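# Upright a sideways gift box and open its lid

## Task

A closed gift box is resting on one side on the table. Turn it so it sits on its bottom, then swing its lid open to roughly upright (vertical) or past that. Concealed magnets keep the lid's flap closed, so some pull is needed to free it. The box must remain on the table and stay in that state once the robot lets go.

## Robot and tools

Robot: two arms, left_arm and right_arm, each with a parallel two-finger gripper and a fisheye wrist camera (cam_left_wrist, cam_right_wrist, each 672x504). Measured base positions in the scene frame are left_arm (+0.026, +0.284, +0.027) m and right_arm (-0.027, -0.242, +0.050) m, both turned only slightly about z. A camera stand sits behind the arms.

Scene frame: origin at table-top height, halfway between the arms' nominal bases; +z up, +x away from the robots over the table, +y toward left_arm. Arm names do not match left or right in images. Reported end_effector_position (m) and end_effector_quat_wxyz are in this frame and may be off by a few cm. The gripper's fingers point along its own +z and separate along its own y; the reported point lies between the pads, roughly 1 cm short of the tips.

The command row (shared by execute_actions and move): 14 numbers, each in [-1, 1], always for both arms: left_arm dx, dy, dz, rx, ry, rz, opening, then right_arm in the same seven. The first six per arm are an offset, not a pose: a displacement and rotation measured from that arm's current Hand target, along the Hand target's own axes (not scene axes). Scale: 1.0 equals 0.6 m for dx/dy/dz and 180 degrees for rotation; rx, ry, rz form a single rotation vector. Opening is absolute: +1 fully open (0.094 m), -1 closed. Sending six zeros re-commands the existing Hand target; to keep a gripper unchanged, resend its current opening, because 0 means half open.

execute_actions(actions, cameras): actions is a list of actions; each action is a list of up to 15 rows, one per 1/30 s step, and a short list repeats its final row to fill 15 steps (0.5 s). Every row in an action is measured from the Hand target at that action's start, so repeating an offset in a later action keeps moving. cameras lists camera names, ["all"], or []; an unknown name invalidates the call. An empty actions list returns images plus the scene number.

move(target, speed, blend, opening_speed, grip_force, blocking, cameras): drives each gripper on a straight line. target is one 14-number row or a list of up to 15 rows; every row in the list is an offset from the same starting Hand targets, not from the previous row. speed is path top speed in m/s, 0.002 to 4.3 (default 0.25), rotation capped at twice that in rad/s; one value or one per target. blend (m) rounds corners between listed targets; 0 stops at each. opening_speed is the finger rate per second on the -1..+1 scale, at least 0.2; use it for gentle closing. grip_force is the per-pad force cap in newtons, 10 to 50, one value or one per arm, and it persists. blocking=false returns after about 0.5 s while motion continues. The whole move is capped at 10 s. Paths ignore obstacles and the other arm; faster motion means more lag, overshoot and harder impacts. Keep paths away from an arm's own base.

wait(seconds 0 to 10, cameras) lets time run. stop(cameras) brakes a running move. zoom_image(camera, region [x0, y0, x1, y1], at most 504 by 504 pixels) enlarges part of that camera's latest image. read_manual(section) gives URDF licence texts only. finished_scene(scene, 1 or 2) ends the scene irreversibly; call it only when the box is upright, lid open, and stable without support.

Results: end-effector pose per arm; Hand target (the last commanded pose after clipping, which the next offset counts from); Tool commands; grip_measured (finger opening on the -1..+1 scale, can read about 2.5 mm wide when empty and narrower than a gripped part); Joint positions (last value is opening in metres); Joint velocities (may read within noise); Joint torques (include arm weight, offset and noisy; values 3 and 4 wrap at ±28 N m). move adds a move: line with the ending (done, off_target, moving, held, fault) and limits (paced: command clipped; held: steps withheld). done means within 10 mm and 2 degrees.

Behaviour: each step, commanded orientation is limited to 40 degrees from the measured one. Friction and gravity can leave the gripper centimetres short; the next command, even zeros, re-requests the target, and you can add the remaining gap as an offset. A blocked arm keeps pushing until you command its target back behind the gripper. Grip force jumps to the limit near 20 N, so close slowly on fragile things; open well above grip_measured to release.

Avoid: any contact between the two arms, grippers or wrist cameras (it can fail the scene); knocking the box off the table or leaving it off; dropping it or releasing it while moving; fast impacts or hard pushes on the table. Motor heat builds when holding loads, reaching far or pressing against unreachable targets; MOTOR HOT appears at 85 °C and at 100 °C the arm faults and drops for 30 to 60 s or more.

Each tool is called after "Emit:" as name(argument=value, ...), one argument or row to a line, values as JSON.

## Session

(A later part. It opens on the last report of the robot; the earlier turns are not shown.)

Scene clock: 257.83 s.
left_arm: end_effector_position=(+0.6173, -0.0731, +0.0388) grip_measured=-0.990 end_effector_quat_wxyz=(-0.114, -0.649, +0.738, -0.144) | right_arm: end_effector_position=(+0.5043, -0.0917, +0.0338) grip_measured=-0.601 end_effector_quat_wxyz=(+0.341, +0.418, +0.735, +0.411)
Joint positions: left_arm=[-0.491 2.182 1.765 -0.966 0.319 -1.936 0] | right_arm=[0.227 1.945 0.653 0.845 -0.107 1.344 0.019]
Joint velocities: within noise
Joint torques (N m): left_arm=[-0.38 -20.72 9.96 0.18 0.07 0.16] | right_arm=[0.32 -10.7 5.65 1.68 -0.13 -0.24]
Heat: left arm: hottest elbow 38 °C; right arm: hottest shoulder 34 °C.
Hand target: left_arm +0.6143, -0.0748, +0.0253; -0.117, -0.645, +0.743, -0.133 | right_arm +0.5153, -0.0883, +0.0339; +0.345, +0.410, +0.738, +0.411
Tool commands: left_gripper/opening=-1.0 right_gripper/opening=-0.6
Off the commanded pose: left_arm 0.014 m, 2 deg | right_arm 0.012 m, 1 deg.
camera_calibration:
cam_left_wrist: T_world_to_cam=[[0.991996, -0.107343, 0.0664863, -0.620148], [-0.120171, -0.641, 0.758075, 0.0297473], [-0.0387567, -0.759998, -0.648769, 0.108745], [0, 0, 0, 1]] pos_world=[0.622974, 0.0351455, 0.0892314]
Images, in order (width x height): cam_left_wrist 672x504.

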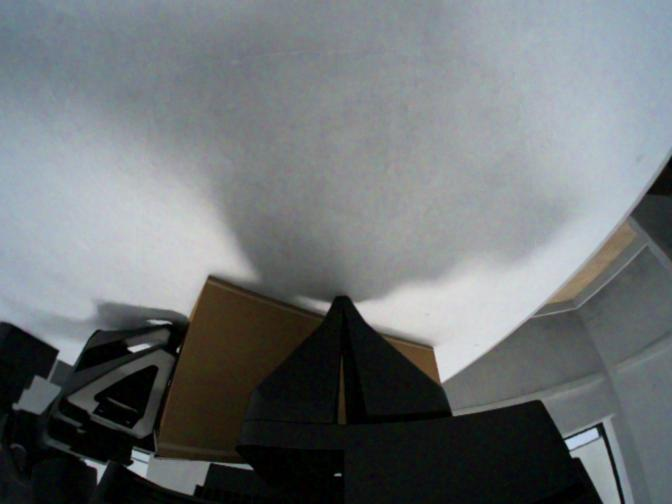

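Emit:
move(
  target=[0,0,0,0,0,0,-1,0,0,0,0,0,0,0.5],
  opening_speed=0.4,
  cameras=["all"],
)

Scene clock: 261.07 s.
left_arm: end_effector_position=(+0.6173, -0.0731, +0.0388) grip_measured=-0.990 end_effector_quat_wxyz=(-0.114, -0.649, +0.738, -0.144) | right_arm: end_effector_position=(+0.5153, -0.0869, +0.0498) grip_measured=+0.496 end_effector_quat_wxyz=(+0.351, +0.408, +0.727, +0.426)
Joint positions: left_arm=[-0.491 2.182 1.765 -0.966 0.319 -1.936 0] | right_arm=[0.228 1.93 0.673 0.852 -0.116 1.344 0.07]
Joint torques (N m): left_arm=[-0.73 -21.01 9.87 0.2 0.06 0.15] | right_arm=[0.38 -9.47 4.34 1.5 0.19 -0.24]
Heat: left arm: hottest elbow 38 °C; right arm: hottest shoulder 34 °C.
Hand target: left_arm +0.6143, -0.0748, +0.0253; -0.117, -0.645, +0.743, -0.133 | right_arm +0.5154, -0.0884, +0.0339; +0.344, +0.410, +0.737, +0.411
Off the commanded pose: left_arm 0.014 m, 2 deg | right_arm 0.016 m, 2 deg.
move: off_target (left_arm, right_arm)
camera_calibration:
cam_left_wrist: T_world_to_cam=[[0.991996, -0.107343, 0.0664863, -0.620148], [-0.120171, -0.641, 0.758075, 0.0297473], [-0.0387567, -0.759998, -0.648769, 0.108745], [0, 0, 0, 1]] pos_world=[0.622974, 0.0351455, 0.0892314]
cam_right_wrist: T_world_to_cam=[[-0.305798, -0.328403, -0.893666, 0.17418], [-0.78118, 0.623129, 0.0383204, 0.482826], [0.544285, 0.709832, -0.447093, -0.0799026], [0, 0, 0, 1]] pos_world=[0.473927, -0.186944, 0.101433]

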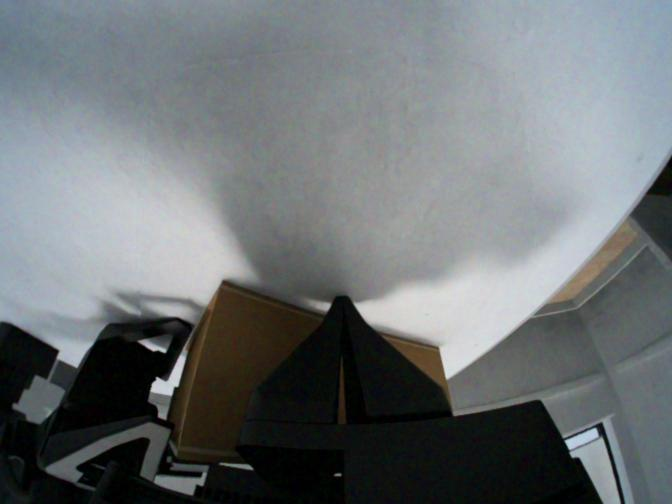

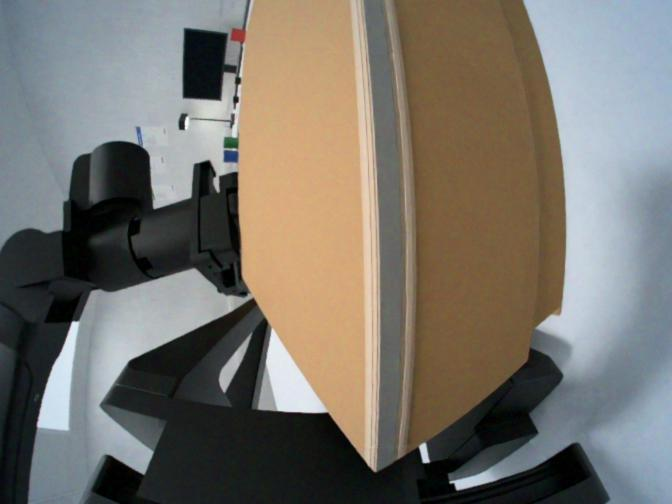

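Emit:
move(
  target=[0,0,0,0,0,0,-1,0,0,0,0,0,0,1],
  opening_speed=0.4,
  cameras=["all"],
)

Scene clock: 263.50 s.
left_arm: end_effector_position=(+0.6173, -0.0731, +0.0388) grip_measured=-0.990 end_effector_quat_wxyz=(-0.114, -0.649, +0.738, -0.144) | right_arm: end_effector_position=(+0.5184, -0.0849, +0.0580) grip_measured=+0.996 end_effector_quat_wxyz=(+0.355, +0.404, +0.724, +0.432)
Joint positions: left_arm=[-0.491 2.182 1.765 -0.966 0.319 -1.936 0] | right_arm=[0.23 1.919 0.677 0.856 -0.117 1.344 0.094]
Joint torques (N m): left_arm=[-0.38 -21.01 9.95 0.18 0.06 0.15] | right_arm=[0.67 -8.94 4 1.33 0.25 -0.26]
Heat: left arm: hottest elbow 38 °C; right arm: hottest shoulder 34 °C.
Hand target: left_arm +0.6143, -0.0748, +0.0253; -0.117, -0.645, +0.743, -0.133 | right_arm +0.5154, -0.0883, +0.0340; +0.344, +0.410, +0.738, +0.411
Off the commanded pose: left_arm 0.014 m, 2 deg | right_arm 0.025 m, 3 deg.
move: off_target (left_arm, right_arm)
camera_calibration:
cam_left_wrist: T_world_to_cam=[[0.991996, -0.107343, 0.0664863, -0.620148], [-0.120171, -0.641, 0.758075, 0.0297473], [-0.0387567, -0.759998, -0.648769, 0.108745], [0, 0, 0, 1]] pos_world=[0.622974, 0.0351455, 0.0892314]
cam_right_wrist: T_world_to_cam=[[-0.288702, -0.324639, -0.9007, 0.174935], [-0.78356, 0.62071, 0.0274325, 0.485356], [0.550168, 0.713673, -0.433574, -0.0826957], [0, 0, 0, 1]] pos_world=[0.476306, -0.185457, 0.108394]

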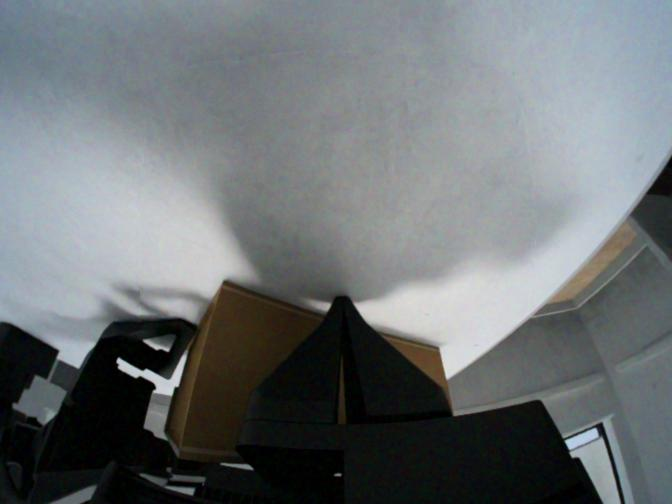

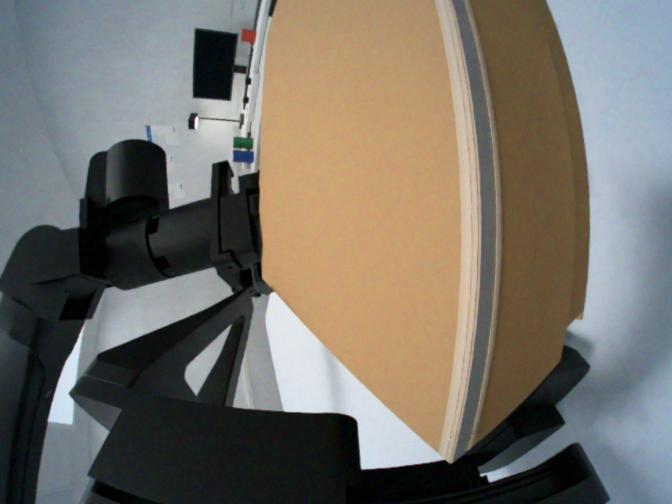

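Emit:
move(
  target=[
    [0,0,0,0,0,0,-1,0.02,0,-0.09,0,0,0,1],
    [0,0,0,0,0,0,-1,0.03,0,-0.14,0,0,0.061,-1],
  ],
  speed=0.1,
  cameras=["all"],
)

Emit:
zoom_image(
  camera="cam_right_wrist",
  region=[220, 140, 420, 320],
)

Scene clock: 268.43 s.
left_arm: end_effector_position=(+0.6173, -0.0731, +0.0388) grip_measured=-0.990 end_effector_quat_wxyz=(-0.114, -0.649, +0.738, -0.144) | right_arm: end_effector_position=(+0.4385, -0.1038, +0.0581) grip_measured=-0.980 end_effector_quat_wxyz=(+0.303, +0.479, +0.700, +0.434)
Joint positions: left_arm=[-0.491 2.182 1.765 -0.966 0.319 -1.936 0] | right_arm=[0.241 1.778 0.463 0.858 -0.093 1.516 0.001]
Joint torques (N m): left_arm=[-0.32 -20.66 9.92 0.16 0.07 0.15] | right_arm=[1.32 -10.75 2.47 2.15 0.19 0.05]
Heat: left arm: hottest elbow 38 °C; right arm: hottest shoulder 34 °C.
Hand target: left_arm +0.6143, -0.0748, +0.0253; -0.117, -0.645, +0.743, -0.133 | right_arm +0.4367, -0.0995, +0.0666; +0.304, +0.479, +0.695, +0.442
Off the commanded pose: left_arm 0.014 m, 2 deg | right_arm 0.010 m, 1 deg.
move: off_target (left_arm)
camera_calibration:
cam_left_wrist: T_world_to_cam=[[0.991996, -0.107343, 0.0664863, -0.620148], [-0.120171, -0.641, 0.758075, 0.0297473], [-0.0387567, -0.759998, -0.648769, 0.108745], [0, 0, 0, 1]] pos_world=[0.622974, 0.0351455, 0.0892314]
cam_right_wrist: T_world_to_cam=[[-0.418605, -0.188004, -0.888495, 0.216258], [-0.717324, 0.668452, 0.196516, 0.400571], [0.55697, 0.719602, -0.414677, -0.0287042], [0, 0, 0, 1]] pos_world=[0.393853, -0.206449, 0.101522]

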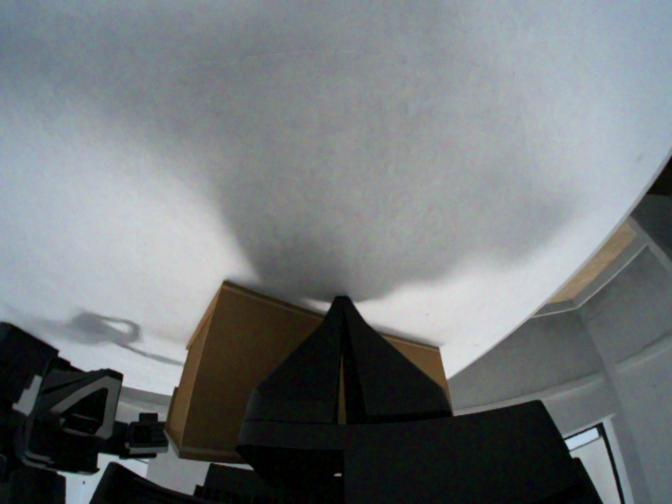

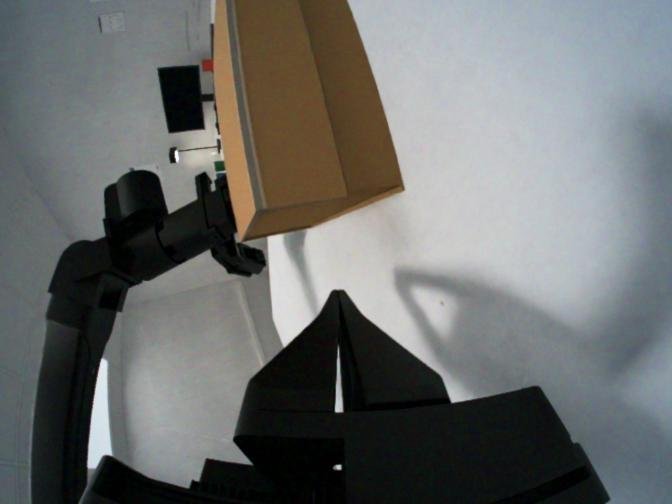

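Scaled by 2.520 from the camera's 672x504 image, which has a finer 960x720 frame.

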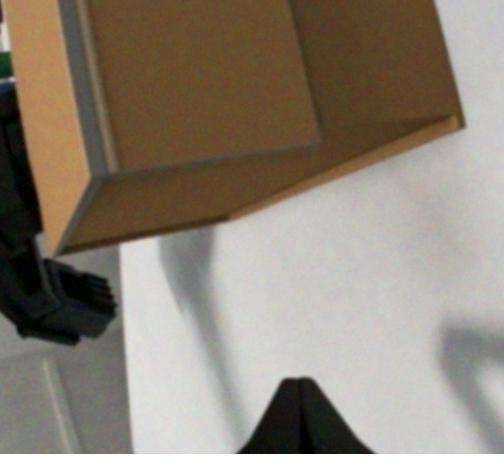

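Emit:
move(
  target=[0,0,0,0,0,0,-1,-0.076,-0.055,-0.023,0,0,0,-1],
  speed=0.1,
  cameras=["cam_right_wrist"],
)

Emit:
zoom_image(
  camera="cam_right_wrist",
  region=[220, 140, 420, 320],
)

Scene clock: 270.73 s.
left_arm: end_effector_position=(+0.6173, -0.0731, +0.0388) grip_measured=-0.990 end_effector_quat_wxyz=(-0.114, -0.649, +0.738, -0.144) | right_arm: end_effector_position=(+0.4299, -0.1480, +0.0454) grip_measured=-0.981 end_effector_quat_wxyz=(+0.299, +0.483, +0.693, +0.444)
Joint positions: left_arm=[-0.491 2.182 1.765 -0.966 0.319 -1.936 0] | right_arm=[0.106 1.826 0.419 0.953 -0.223 1.48 0.001]
Joint torques (N m): left_arm=[-0.32 -20.78 9.98 0.2 0.06 0.15] | right_arm=[0.15 -7.59 2 2.92 -0.22 -0.24]
Heat: left arm: hottest elbow 38 °C; right arm: hottest shoulder 34 °C.
Hand target: left_arm +0.6143, -0.0748, +0.0253; -0.117, -0.645, +0.743, -0.133 | right_arm +0.4283, -0.1516, +0.0425; +0.304, +0.479, +0.695, +0.442
Off the commanded pose: left_arm 0.014 m, 2 deg | right_arm 0.005 m, 1 deg.
move: off_target (left_arm)
camera_calibration:
cam_right_wrist: T_world_to_cam=[[-0.416075, -0.164144, -0.894393, 0.195758], [-0.716687, 0.664569, 0.21144, 0.424823], [0.559679, 0.728975, -0.394151, 0.00190714], [0, 0, 0, 1]] pos_world=[0.384848, -0.251582, 0.0860117]
Images, in order (width x height): cam_right_wrist 672x504.

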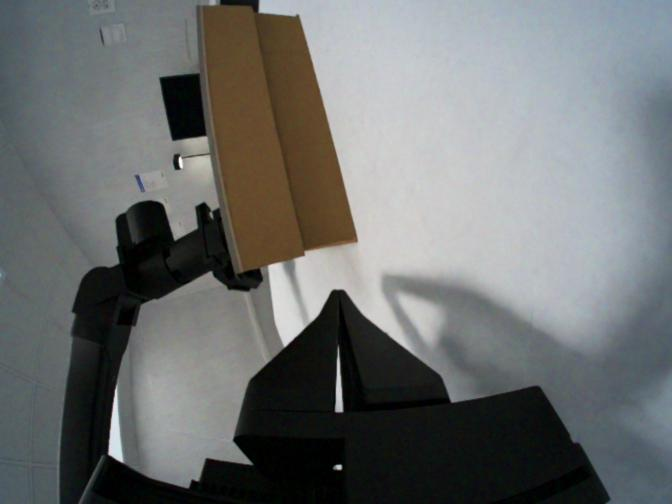

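Scaled by 2.520 from the camera's 672x504 image, which has a finer 960x720 frame.

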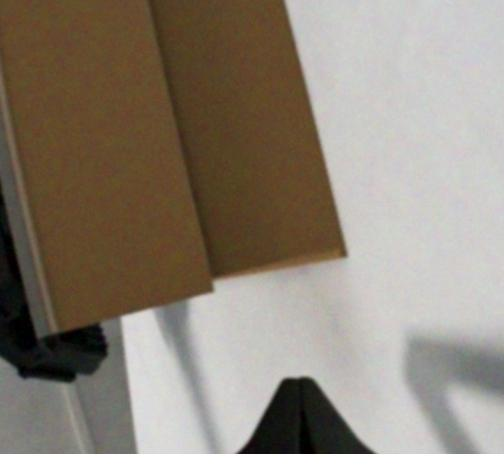

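Emit:
move(
  target=[0,0,0,0,0,0,-1,-0.0035,0.009,0.080,0,0,0,-1],
  speed=0.06,
  cameras=["cam_right_wrist"],
)

Emit:
zoom_image(
  camera="cam_right_wrist",
  region=[220, 140, 420, 340],
)

Scene clock: 272.20 s.
left_arm: end_effector_position=(+0.6173, -0.0731, +0.0388) grip_measured=-0.990 end_effector_quat_wxyz=(-0.114, -0.649, +0.738, -0.144) | right_arm: end_effector_position=(+0.4632, -0.1430, +0.0287) grip_measured=-0.981 end_effector_quat_wxyz=(+0.302, +0.484, +0.693, +0.441)
Joint positions: left_arm=[-0.491 2.182 1.765 -0.966 0.319 -1.936 0] | right_arm=[0.112 1.922 0.516 0.953 -0.209 1.479 0.001]
Joint torques (N m): left_arm=[-0.32 -20.84 9.95 0.18 0.06 0.16] | right_arm=[2.02 -8.94 4.42 2.07 0.2 -0.15]
Heat: left arm: hottest elbow 38 °C; right arm: hottest shoulder 34 °C.
Hand target: left_arm +0.6143, -0.0748, +0.0253; -0.117, -0.645, +0.743, -0.133 | right_arm +0.4717, -0.1372, +0.0269; +0.304, +0.479, +0.695, +0.442
Off the commanded pose: left_arm 0.014 m, 2 deg | right_arm 0.010 m, 1 deg.
move: off_target (left_arm)
camera_calibration:
cam_right_wrist: T_world_to_cam=[[-0.414557, -0.167236, -0.894525, 0.194437], [-0.713274, 0.670153, 0.20527, 0.4483], [0.56514, 0.723137, -0.397101, -0.0302171], [0, 0, 0, 1]] pos_world=[0.417443, -0.246062, 0.0699072]
Images, in order (width x height): cam_right_wrist 672x504.

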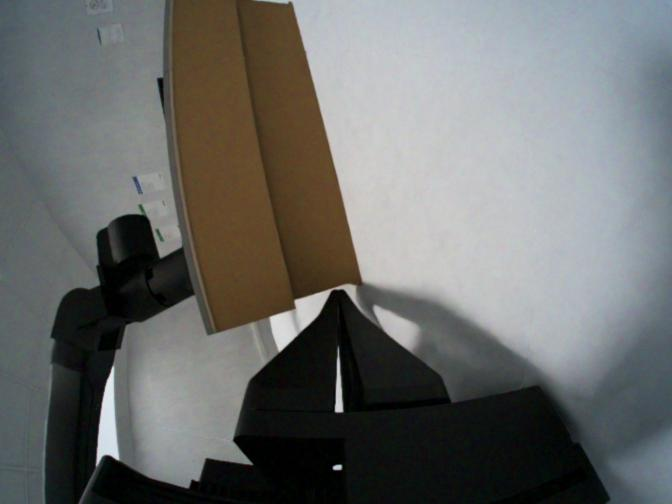

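Scaled by 2.520 from the camera's 672x504 image, which has a finer 960x720 frame.

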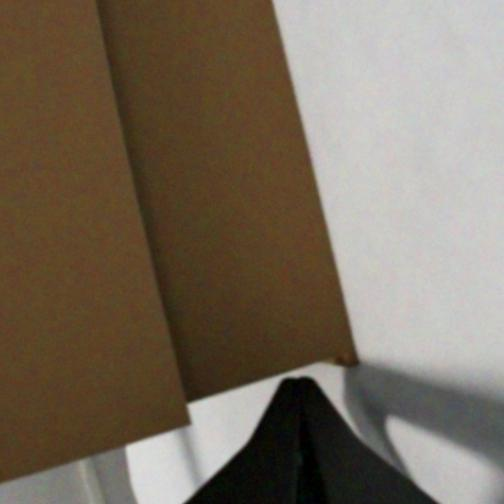

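Emit:
move(
  target=[
    [0,0,0,0,0,0,-1,0.0115,0.0155,0.023,0,0,0,-1],
    [0,0,0,0,0,0,-1,0.0115,0.0155,0.023,0,0,0,0.1],
  ],
  speed=0.06,
  opening_speed=0.5,
  cameras=["all"],
)

Emit:
zoom_image(
  camera="cam_right_wrist",
  region=[180, 140, 420, 340],
)

Scene clock: 275.90 s.
left_arm: end_effector_position=(+0.6173, -0.0731, +0.0388) grip_measured=-0.990 end_effector_quat_wxyz=(-0.114, -0.649, +0.738, -0.144) | right_arm: end_effector_position=(+0.4837, -0.1293, +0.0399) grip_measured=+0.097 end_effector_quat_wxyz=(+0.314, +0.474, +0.691, +0.448)
Joint positions: left_arm=[-0.491 2.182 1.765 -0.966 0.319 -1.936 0] | right_arm=[0.141 1.918 0.567 0.929 -0.184 1.479 0.052]
Joint torques (N m): left_arm=[-0.62 -21.01 9.89 0.18 0.06 0.16] | right_arm=[1.38 -9.17 3.96 1.55 0.16 -0.04]
Heat: left arm: hottest elbow 38 °C; right arm: hottest shoulder 34 °C.
Hand target: left_arm +0.6143, -0.0748, +0.0253; -0.117, -0.645, +0.743, -0.133 | right_arm +0.4846, -0.1249, +0.0296; +0.304, +0.479, +0.695, +0.442
Off the commanded pose: left_arm 0.014 m, 2 deg | right_arm 0.011 m, 2 deg.
move: off_target (left_arm, right_arm); target 2's new opening was sent with right_arm's hand 0.011 m and 0 deg from that target
camera_calibration:
cam_left_wrist: T_world_to_cam=[[0.991996, -0.107343, 0.0664863, -0.620148], [-0.120171, -0.641, 0.758075, 0.0297473], [-0.0387567, -0.759998, -0.648769, 0.108745], [0, 0, 0, 1]] pos_world=[0.622974, 0.0351455, 0.0892314]
cam_right_wrist: T_world_to_cam=[[-0.384878, -0.175426, -0.906143, 0.200279], [-0.723489, 0.666945, 0.178179, 0.457198], [0.57309, 0.724162, -0.383611, -0.0515446], [0, 0, 0, 1]] pos_world=[0.4374, -0.232465, 0.0802454]

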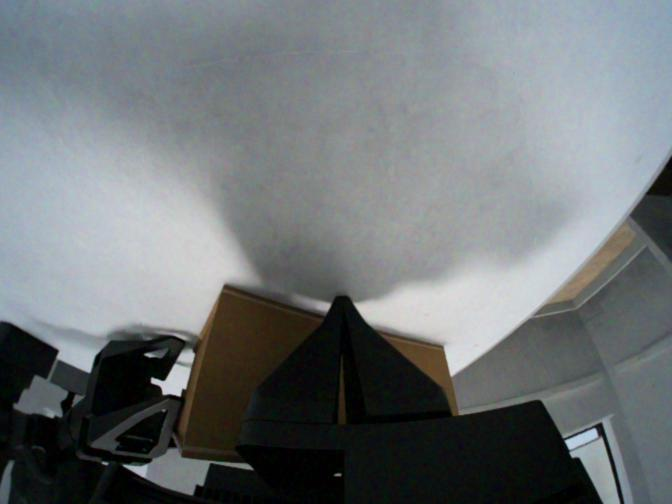

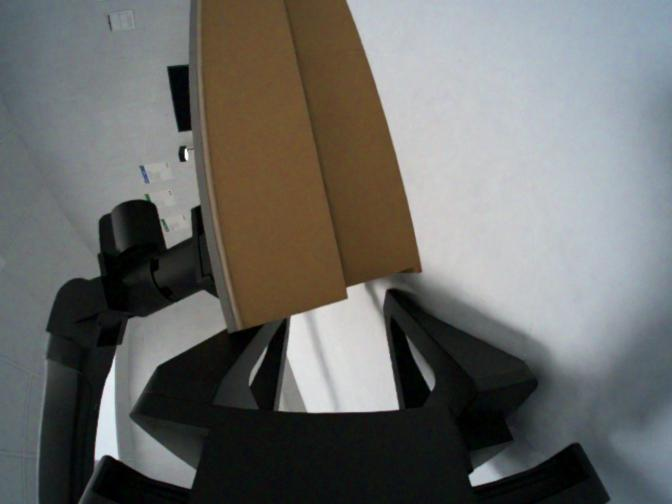

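Scaled by 2.100 from the camera's 672x504 image, which has a finer 960x720 frame.

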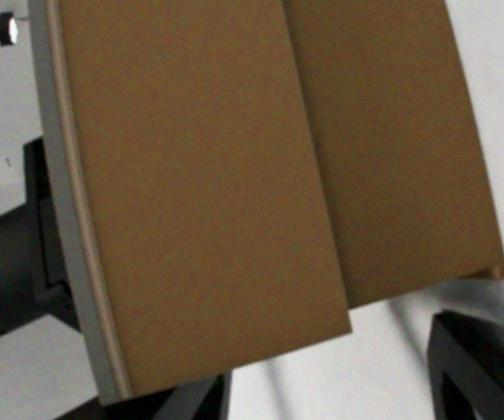

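Emit:
move(
  target=[
    [0,0,0,0,0,0,-1,0,0.018,-0.008,0,0,-0.0753,0.1],
    [0,0,0,0,0,0,-1,-0.026,0.0243,0.005,0,0,-0.0753,0.1],
  ],
  speed=0.06,
  cameras=["all"],
)

Emit:
zoom_image(
  camera="cam_right_wrist",
  region=[180, 140, 450, 360],
)

Scene clock: 280.83 s.
left_arm: end_effector_position=(+0.6173, -0.0731, +0.0388) grip_measured=-0.990 end_effector_quat_wxyz=(-0.114, -0.649, +0.738, -0.144) | right_arm: end_effector_position=(+0.4890, -0.1302, +0.0415) grip_measured=+0.098 end_effector_quat_wxyz=(+0.348, +0.395, +0.745, +0.410)
Joint positions: left_arm=[-0.491 2.182 1.765 -0.966 0.319 -1.936 0] | right_arm=[0.13 1.901 0.587 0.869 -0.21 1.255 0.052]
Joint torques (N m): left_arm=[-0.44 -20.78 9.95 0.16 0.07 0.17] | right_arm=[-0.5 -10.23 4.89 1.32 -0.07 -0.27]
Heat: left arm: hottest elbow 39 °C; right arm: hottest shoulder 34 °C.
Hand target: left_arm +0.6143, -0.0748, +0.0253; -0.117, -0.645, +0.743, -0.133 | right_arm +0.4985, -0.1362, +0.0414; +0.354, +0.394, +0.747, +0.403
Off the commanded pose: left_arm 0.014 m, 2 deg | right_arm 0.011 m, 1 deg.
move: off_target (left_arm, right_arm)
camera_calibration:
cam_left_wrist: T_world_to_cam=[[0.991996, -0.107343, 0.0664863, -0.620148], [-0.120171, -0.641, 0.758075, 0.0297473], [-0.0387567, -0.759998, -0.648769, 0.108745], [0, 0, 0, 1]] pos_world=[0.622974, 0.0351455, 0.0892314]
cam_right_wrist: T_world_to_cam=[[-0.312356, -0.375918, -0.872422, 0.140695], [-0.795444, 0.605557, 0.0238668, 0.494873], [0.519329, 0.701418, -0.488171, -0.0257289], [0, 0, 0, 1]] pos_world=[0.450952, -0.228737, 0.0983743]

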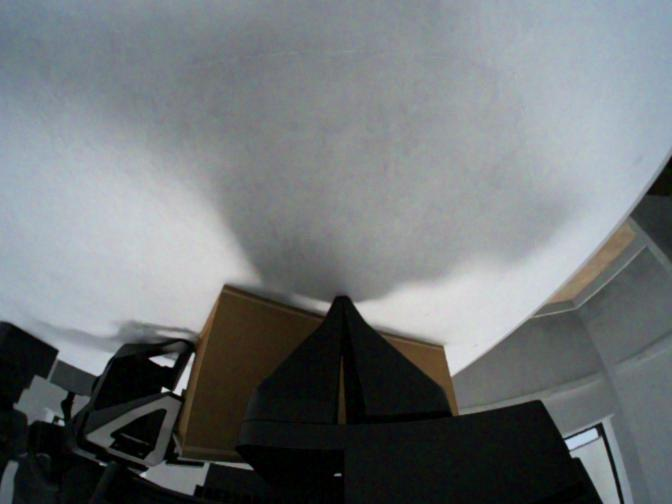

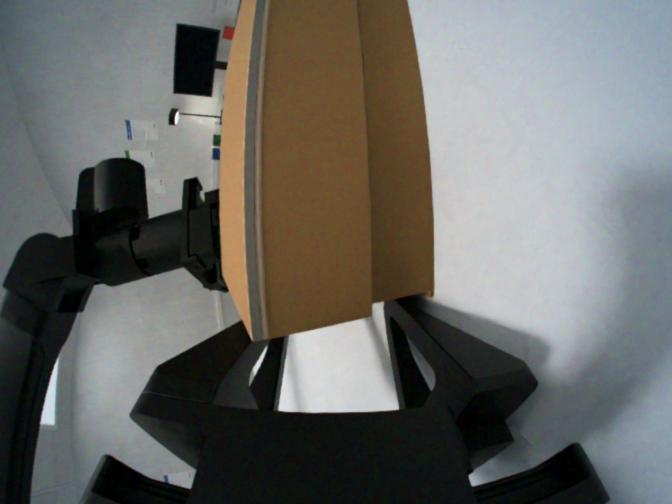

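Scaled by 1.867 from the camera's 672x504 image, which has a finer 960x720 frame.

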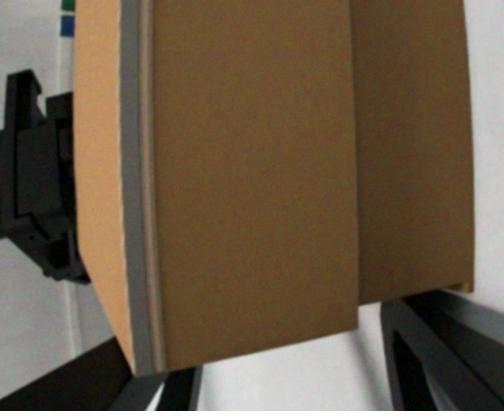

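Emit:
execute_actions(
  actions=[],
)

Scene clock: 281.83 s.
left_arm: end_effector_position=(+0.6173, -0.0731, +0.0388) grip_measured=-0.990 end_effector_quat_wxyz=(-0.114, -0.649, +0.738, -0.144) | right_arm: end_effector_position=(+0.4890, -0.1302, +0.0415) grip_measured=+0.098 end_effector_quat_wxyz=(+0.349, +0.395, +0.745, +0.410)
Joint positions: left_arm=[-0.491 2.182 1.765 -0.966 0.319 -1.936 0] | right_arm=[0.13 1.901 0.587 0.869 -0.21 1.254 0.052]
Joint velocities: within noise
Joint torques (N m): left_arm=[-0.38 -20.89 9.83 0.16 0.06 0.15] | right_arm=[-0.62 -10.75 4.86 1.4 -0.07 -0.27]
Heat: left arm: hottest elbow 39 °C; right arm: hottest shoulder 34 °C.
Hand target: left_arm +0.6143, -0.0748, +0.0253; -0.117, -0.645, +0.743, -0.133 | right_arm +0.4985, -0.1362, +0.0414; +0.354, +0.394, +0.747, +0.403
Tool commands: left_gripper/opening=-1.0 right_gripper/opening=+0.1
Off the commanded pose: left_arm 0.014 m, 2 deg | right_arm 0.011 m, 1 deg.
camera_calibration:
cam_left_wrist: T_world_to_cam=[[0.991996, -0.107343, 0.0664863, -0.620148], [-0.120171, -0.641, 0.758075, 0.0297473], [-0.0387567, -0.759998, -0.648769, 0.108745], [0, 0, 0, 1]] pos_world=[0.622974, 0.0351455, 0.0892314]
cam_right_wrist: T_world_to_cam=[[-0.311993, -0.3766, -0.872257, 0.140359], [-0.795635, 0.605331, 0.0232335, 0.494969], [0.519254, 0.701247, -0.488495, -0.0257025], [0, 0, 0, 1]] pos_world=[0.450952, -0.228737, 0.0983738]

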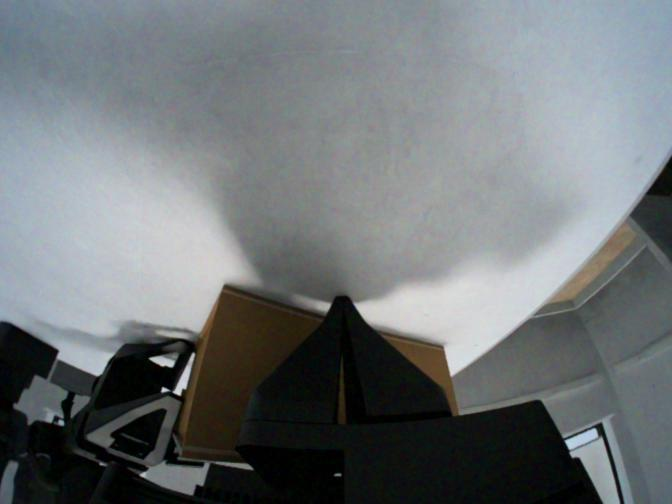

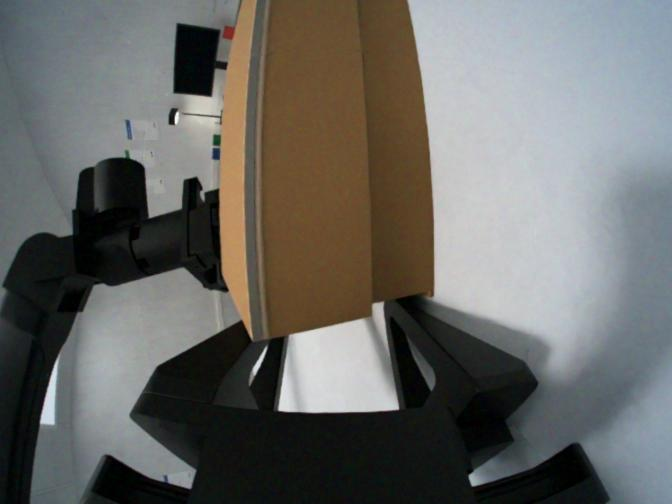

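Emit:
zoom_image(
  camera="cam_right_wrist",
  region=[210, 270, 460, 430],
)

Scaled by 2.016 from the camera's 672x504 image, which has a finer 960x720 frame.

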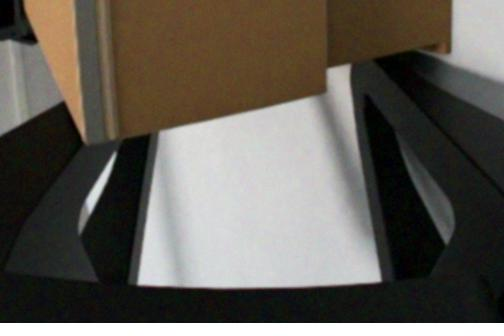

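Emit:
move(
  target=[
    [0,0,0,0,0,0,-1,-0.015,0.005,0.0074,0,0,0,0.1],
    [0,0,0,0,0,0,-1,-0.015,0.005,0.0074,0,0,0,0.35],
  ],
  speed=0.05,
  opening_speed=0.4,
  cameras=["all"],
)

Emit:
zoom_image(
  camera="cam_right_wrist",
  region=[180, 250, 490, 430],
)

Scene clock: 283.93 s.
left_arm: end_effector_position=(+0.6173, -0.0731, +0.0388) grip_measured=-0.990 end_effector_quat_wxyz=(-0.114, -0.649, +0.738, -0.144) | right_arm: end_effector_position=(+0.4991, -0.1336, +0.0462) grip_measured=+0.347 end_effector_quat_wxyz=(+0.349, +0.392, +0.745, +0.412)
Joint positions: left_arm=[-0.491 2.182 1.765 -0.966 0.319 -1.936 0] | right_arm=[0.114 1.897 0.612 0.843 -0.23 1.246 0.063]
Joint torques (N m): left_arm=[-0.62 -20.84 9.88 0.23 0.06 0.16] | right_arm=[-0.44 -10.93 4.92 1.42 0.12 -0.28]
Heat: left arm: hottest elbow 39 °C; right arm: hottest shoulder 34 °C.
Hand target: left_arm +0.6143, -0.0748, +0.0253; -0.117, -0.645, +0.743, -0.133 | right_arm +0.5070, -0.1416, +0.0439; +0.354, +0.394, +0.747, +0.403
Off the commanded pose: left_arm 0.014 m, 2 deg | right_arm 0.011 m, 1 deg.
move: off_target (left_arm, right_arm); target 2's new opening was sent with right_arm's hand 0.014 m and 1 deg from that target
camera_calibration:
cam_left_wrist: T_world_to_cam=[[0.991996, -0.107343, 0.0664863, -0.620148], [-0.120171, -0.641, 0.758075, 0.0297473], [-0.0387567, -0.759998, -0.648769, 0.108745], [0, 0, 0, 1]] pos_world=[0.622974, 0.0351455, 0.0892314]
cam_right_wrist: T_world_to_cam=[[-0.306025, -0.376325, -0.874487, 0.143504], [-0.799059, 0.600884, 0.0210457, 0.506137], [0.517546, 0.705207, -0.484592, -0.024921], [0, 0, 0, 1]] pos_world=[0.461247, -0.232551, 0.102764]

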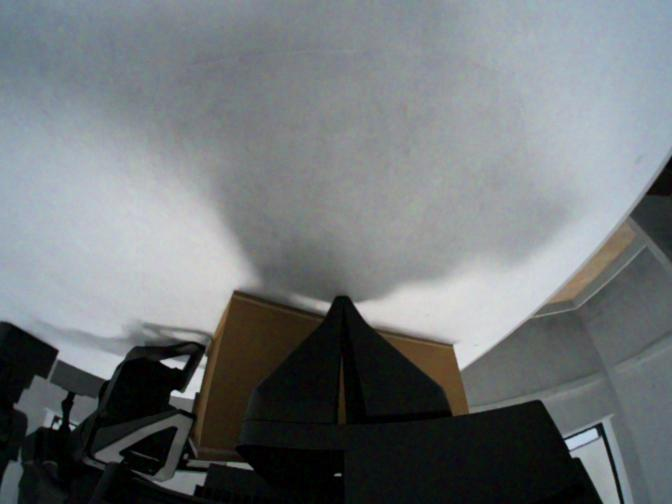

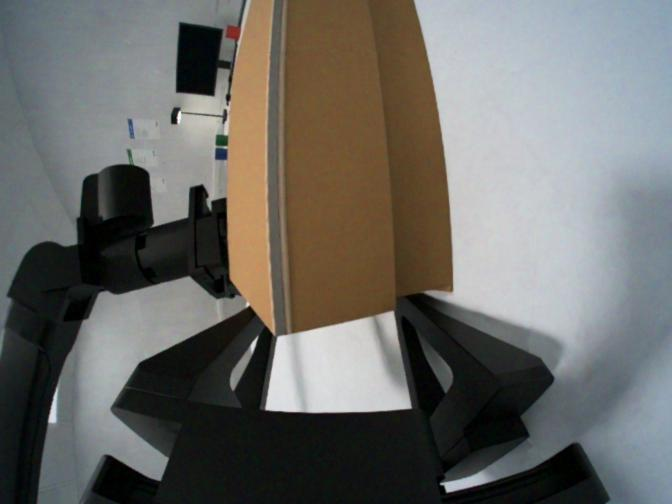

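Scaled by 1.626 from the camera's 672x504 image, which has a finer 960x720 frame.

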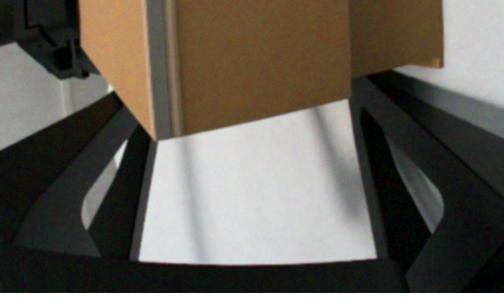

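Emit:
move(
  target=[0,0,0,0,0,0,-1,-0.015,0.003,0.0074,0,0,0,0.6],
  speed=0.05,
  opening_speed=0.3,
  cameras=["cam_right_wrist"],
)

Emit:
zoom_image(
  camera="cam_right_wrist",
  region=[180, 250, 490, 430],
)

Scene clock: 285.60 s.
left_arm: end_effector_position=(+0.6173, -0.0731, +0.0388) grip_measured=-0.990 end_effector_quat_wxyz=(-0.114, -0.649, +0.738, -0.144) | right_arm: end_effector_position=(+0.5083, -0.1369, +0.0517) grip_measured=+0.597 end_effector_quat_wxyz=(+0.351, +0.390, +0.742, +0.416)
Joint positions: left_arm=[-0.491 2.182 1.765 -0.966 0.319 -1.936 0] | right_arm=[0.101 1.895 0.633 0.83 -0.245 1.242 0.075]
Joint torques (N m): left_arm=[-0.5 -20.84 9.98 0.1 0.06 0.16] | right_arm=[-0.97 -10.34 5.09 1.16 0.11 -0.3]
Heat: left arm: hottest elbow 39 °C; right arm: hottest shoulder 34 °C.
Hand target: left_arm +0.6143, -0.0748, +0.0253; -0.117, -0.645, +0.743, -0.133 | right_arm +0.5153, -0.1475, +0.0455; +0.354, +0.394, +0.747, +0.403
Off the commanded pose: left_arm 0.014 m, 2 deg | right_arm 0.014 m, 2 deg.
move: off_target (left_arm, right_arm)
camera_calibration:
cam_right_wrist: T_world_to_cam=[[-0.295423, -0.37378, -0.879212, 0.14508], [-0.800897, 0.598624, 0.0146155, 0.51633], [0.520854, 0.708476, -0.476207, -0.0263922], [0, 0, 0, 1]] pos_world=[0.470134, -0.236161, 0.107441]
Images, in order (width x height): cam_right_wrist 672x504.

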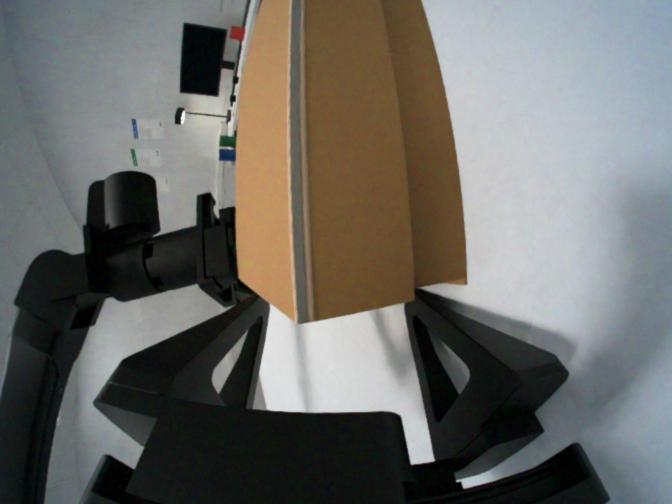

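Scaled by 1.626 from the camera's 672x504 image, which has a finer 960x720 frame.

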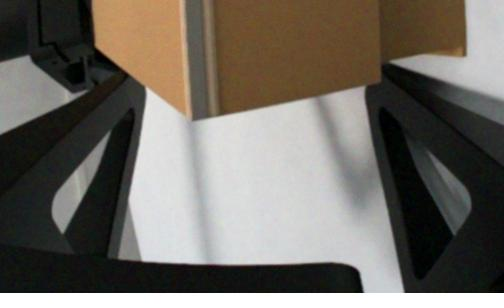

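Emit:
move(
  target=[
    [0,0,-0.3,0,0,0,-1,0,0,0,0,0,0,0.1],
    [0,0,-0.3,0,0,0,-1,0,0,-0.2,0,0,0,0.1],
  ],
  speed=0.2,
  cameras=["all"],
)

Scene clock: 290.67 s.
left_arm: end_effector_position=(+0.6024, -0.0089, +0.1735) grip_measured=-0.990 end_effector_quat_wxyz=(-0.125, -0.653, +0.739, -0.114) | right_arm: end_effector_position=(+0.4160, -0.1823, +0.0910) grip_measured=+0.101 end_effector_quat_wxyz=(+0.348, +0.398, +0.746, +0.405)
Joint positions: left_arm=[-0.411 2.009 1.852 -1.318 0.326 -1.847 0] | right_arm=[-0.005 1.589 0.375 0.744 -0.324 1.192 0.052]
Joint torques (N m): left_arm=[-0.09 -21.54 14.06 -0.12 0.33 0.18] | right_arm=[-0.09 -8.82 3.34 1.94 -0.25 -0.23]
Heat: left arm: hottest elbow 39 °C; right arm: hottest shoulder 34 °C.
Hand target: left_arm +0.6149, -0.0121, +0.1943; -0.117, -0.645, +0.743, -0.133 | right_arm +0.4139, -0.1862, +0.0965; +0.354, +0.394, +0.747, +0.403
Off the commanded pose: left_arm 0.024 m, 3 deg | right_arm 0.007 m, 1 deg.
move: off_target (left_arm)
camera_calibration:
cam_left_wrist: T_world_to_cam=[[0.993519, -0.113433, 0.00720738, -0.598108], [-0.0812248, -0.664201, 0.743129, -0.0542121], [-0.0795083, -0.738898, -0.66911, 0.272551], [0, 0, 0, 1]] pos_world=[0.611499, 0.0975344, 0.226964]
cam_right_wrist: T_world_to_cam=[[-0.321718, -0.378311, -0.867973, 0.144508], [-0.791645, 0.610367, 0.0273949, 0.466138], [0.519418, 0.69594, -0.495855, 0.0726675], [0, 0, 0, 1]] pos_world=[0.377762, -0.280419, 0.148692]

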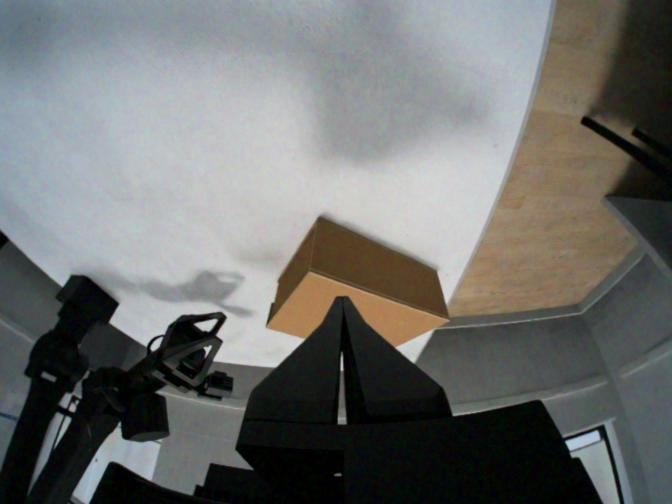

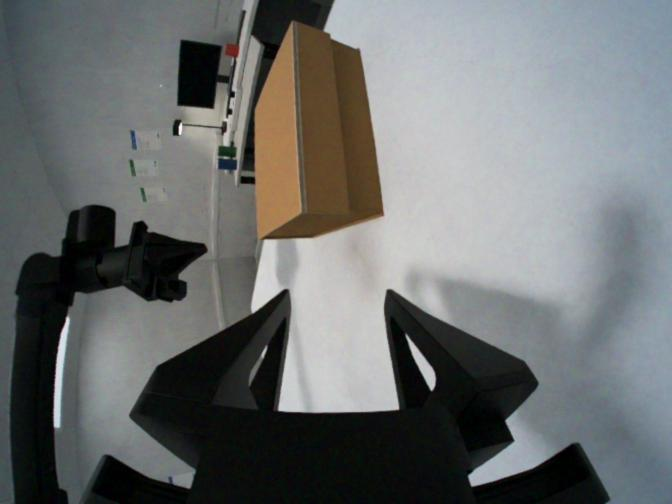

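Emit:
move(
  target=[
    [0,0,0,0,0,0,-1,-0.133,-0.04,-0.213,0,0,0,0.1],
    [0.18,0.269,0.042,0.349,-0.307,0.628,-1,-0.133,-0.04,-0.213,0,0,0,0.1],
  ],
  speed=0.3,
  blend=0.05,
  cameras=["all"],
)

Scene clock: 297.37 s.
left_arm: end_effector_position=(+0.4433, -0.0962, +0.2138) grip_measured=-0.990 end_effector_quat_wxyz=(+0.612, +0.236, +0.725, -0.210) | right_arm: end_effector_position=(+0.3233, -0.2969, +0.1297) grip_measured=+0.101 end_effector_quat_wxyz=(+0.333, +0.407, +0.747, +0.406)
Joint positions: left_arm=[-0.806 1.51 0.668 0.677 -0.132 -0.039 0] | right_arm=[-0.517 1.19 0.274 0.246 -0.763 0.881 0.052]
Joint torques (N m): left_arm=[-0.44 -9.47 7.53 2.84 0.14 0.18] | right_arm=[-0.21 -5.3 7.97 1.62 -0.49 -0.24]
Heat: left arm: hottest elbow 40 °C; right arm: hottest shoulder 34 °C.
Hand target: left_arm +0.4398, -0.0998, +0.2002; +0.608, +0.247, +0.726, -0.207 | right_arm +0.3337, -0.3060, +0.1464; +0.354, +0.394, +0.747, +0.403
Off the commanded pose: left_arm 0.014 m, 1 deg | right_arm 0.022 m, 3 deg.
move: off_target (left_arm, right_arm)
camera_calibration:
cam_left_wrist: T_world_to_cam=[[-0.602098, -0.798027, 0.0251255, 0.187438], [-0.502557, 0.354343, -0.788592, 0.457246], [0.620414, -0.487437, -0.614403, -0.0753562], [0, 0, 0, 1]] pos_world=[0.3894, -0.0491728, 0.309572]
cam_right_wrist: T_world_to_cam=[[-0.347388, -0.363578, -0.864368, 0.117061], [-0.790237, 0.609745, 0.0611186, 0.456571], [0.504823, 0.704288, -0.499131, 0.227335], [0, 0, 0, 1]] pos_world=[0.286701, -0.395941, 0.186749]

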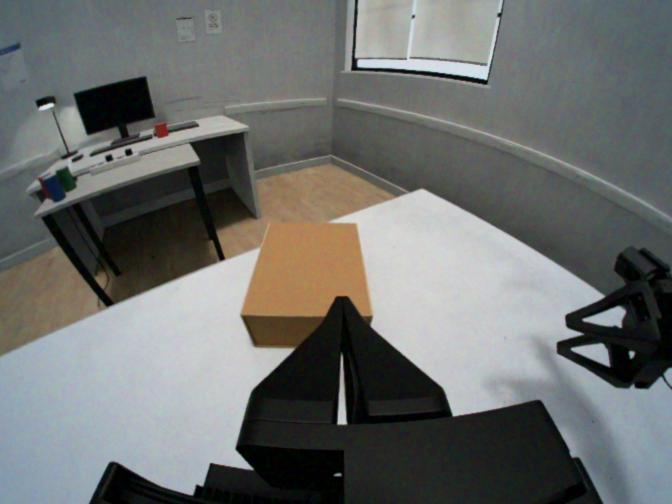

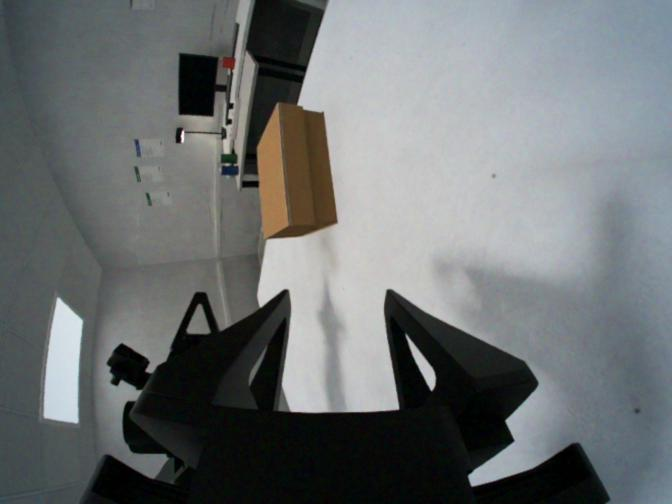

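Emit:
move(
  target=[-0.104,0.274,0.30,-0.286,0.415,-0.471,0.8,0,0,0,0,0,0,0.1],
  speed=0.3,
  cameras=["all"],
)

Scene clock: 302.73 s.
left_arm: end_effector_position=(+0.6800, -0.0828, +0.2394) grip_measured=+0.798 end_effector_quat_wxyz=(-0.070, -0.439, +0.882, -0.155) | right_arm: end_effector_position=(+0.3233, -0.2969, +0.1297) grip_measured=+0.101 end_effector_quat_wxyz=(+0.333, +0.407, +0.747, +0.406)
Joint positions: left_arm=[-0.469 2.38 2.665 -1.693 0.302 -1.389 0.084] | right_arm=[-0.517 1.19 0.274 0.246 -0.763 0.881 0.052]
Joint torques (N m): left_arm=[0.15 -22.36 14.37 0.05 0.32 -0.11] | right_arm=[-0.32 -5.25 8.12 1.43 -0.47 -0.23]
Heat: left arm: hottest elbow 41 °C; right arm: hottest shoulder 34 °C.
Hand target: left_arm +0.6893, -0.0843, +0.2298; -0.136, -0.435, +0.888, -0.066 | right_arm +0.3337, -0.3060, +0.1464; +0.354, +0.394, +0.747, +0.403
Off the commanded pose: left_arm 0.013 m, 13 deg | right_arm 0.022 m, 3 deg.
joint sent to its limit (left arm) — joint 4 (wrist pitch), lower limit. The joint targets are off in orientation, not in position.
move: off_target (left_arm, right_arm)
camera_calibration:
cam_left_wrist: T_world_to_cam=[[0.800577, -0.559461, 0.214663, -0.639496], [-0.53375, -0.50294, 0.679825, 0.190342], [-0.272373, -0.658829, -0.701254, 0.413752], [0, 0, 0, 1]] pos_world=[0.726256, 0.0105493, 0.298022]
cam_right_wrist: T_world_to_cam=[[-0.347388, -0.363578, -0.864368, 0.117061], [-0.790237, 0.609745, 0.0611186, 0.456571], [0.504823, 0.704288, -0.499131, 0.227335], [0, 0, 0, 1]] pos_world=[0.286701, -0.395941, 0.186749]

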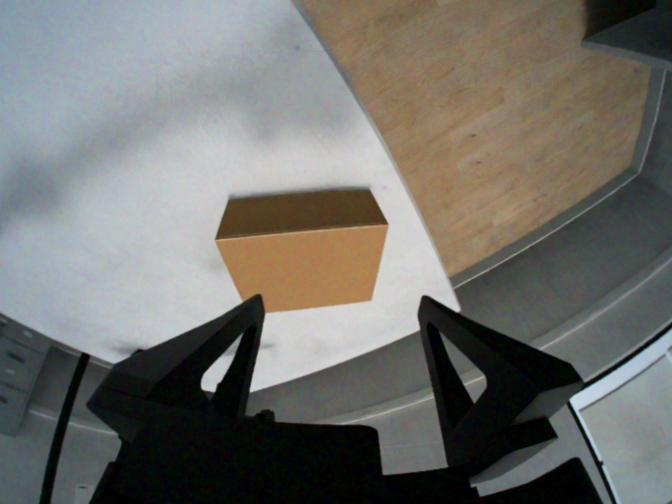

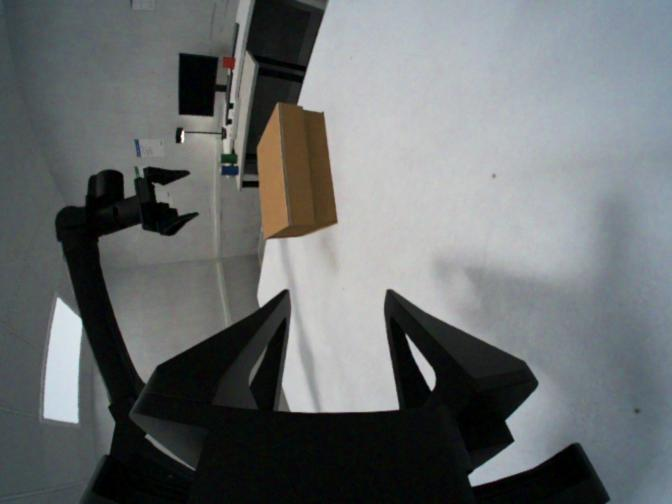

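Emit:
move(
  target=[
    [-0.092,0,0.294,0,0,0,0.8,0,0,0,0,0,0,0.1],
    [0.161,0.012,0.374,0,0,0,0.8,0,0,0,0,0,0,0.1],
  ],
  speed=[0.2,0.1],
  cameras=["all"],
)

Scene clock: 308.13 s.
left_arm: end_effector_position=(+0.5922, -0.1991, +0.0429) grip_measured=+0.798 end_effector_quat_wxyz=(-0.135, -0.433, +0.889, -0.065) | right_arm: end_effector_position=(+0.3233, -0.2969, +0.1297) grip_measured=+0.101 end_effector_quat_wxyz=(+0.333, +0.407, +0.747, +0.406)
Joint positions: left_arm=[-0.664 2.501 2.38 -1.461 0.301 -1.542 0.084] | right_arm=[-0.517 1.19 0.274 0.246 -0.763 0.881 0.052]
Joint torques (N m): left_arm=[-0.97 -27.4 8.72 0.59 0.23 -0.15] | right_arm=[-0.26 -5.19 8.17 1.59 -0.47 -0.25]
Heat: left arm: hottest elbow 41 °C; right arm: hottest shoulder 33 °C.
Hand target: left_arm +0.5859, -0.2056, +0.0446; -0.136, -0.435, +0.888, -0.066 | right_arm +0.3337, -0.3060, +0.1464; +0.354, +0.394, +0.747, +0.403
Off the commanded pose: left_arm 0.009 m, 0 deg | right_arm 0.022 m, 3 deg.
move: off_target (right_arm)
camera_calibration:
cam_left_wrist: T_world_to_cam=[[0.792816, -0.609461, 0.000530546, -0.588191], [-0.424837, -0.552024, 0.717483, 0.142583], [-0.436985, -0.569058, -0.696575, 0.290494], [0, 0, 0, 1]] pos_world=[0.653843, -0.114462, 0.100363]
cam_right_wrist: T_world_to_cam=[[-0.347388, -0.363578, -0.864368, 0.117061], [-0.790237, 0.609745, 0.0611186, 0.456571], [0.504823, 0.704288, -0.499131, 0.227335], [0, 0, 0, 1]] pos_world=[0.286701, -0.395941, 0.186749]

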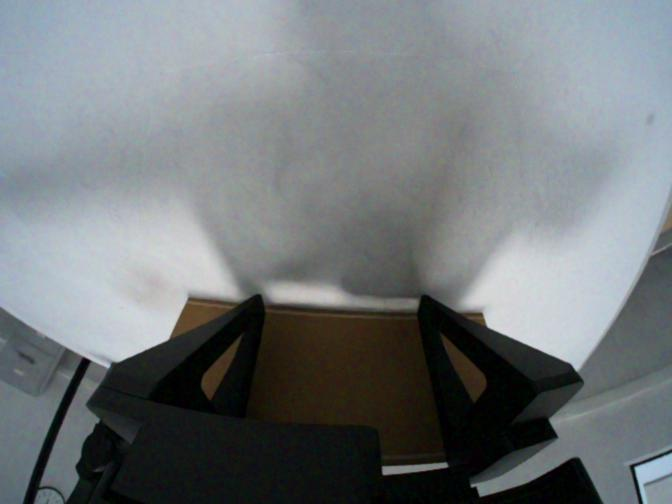

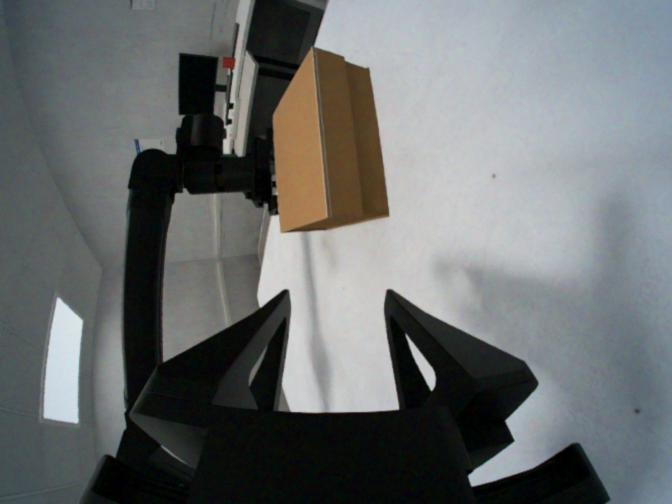

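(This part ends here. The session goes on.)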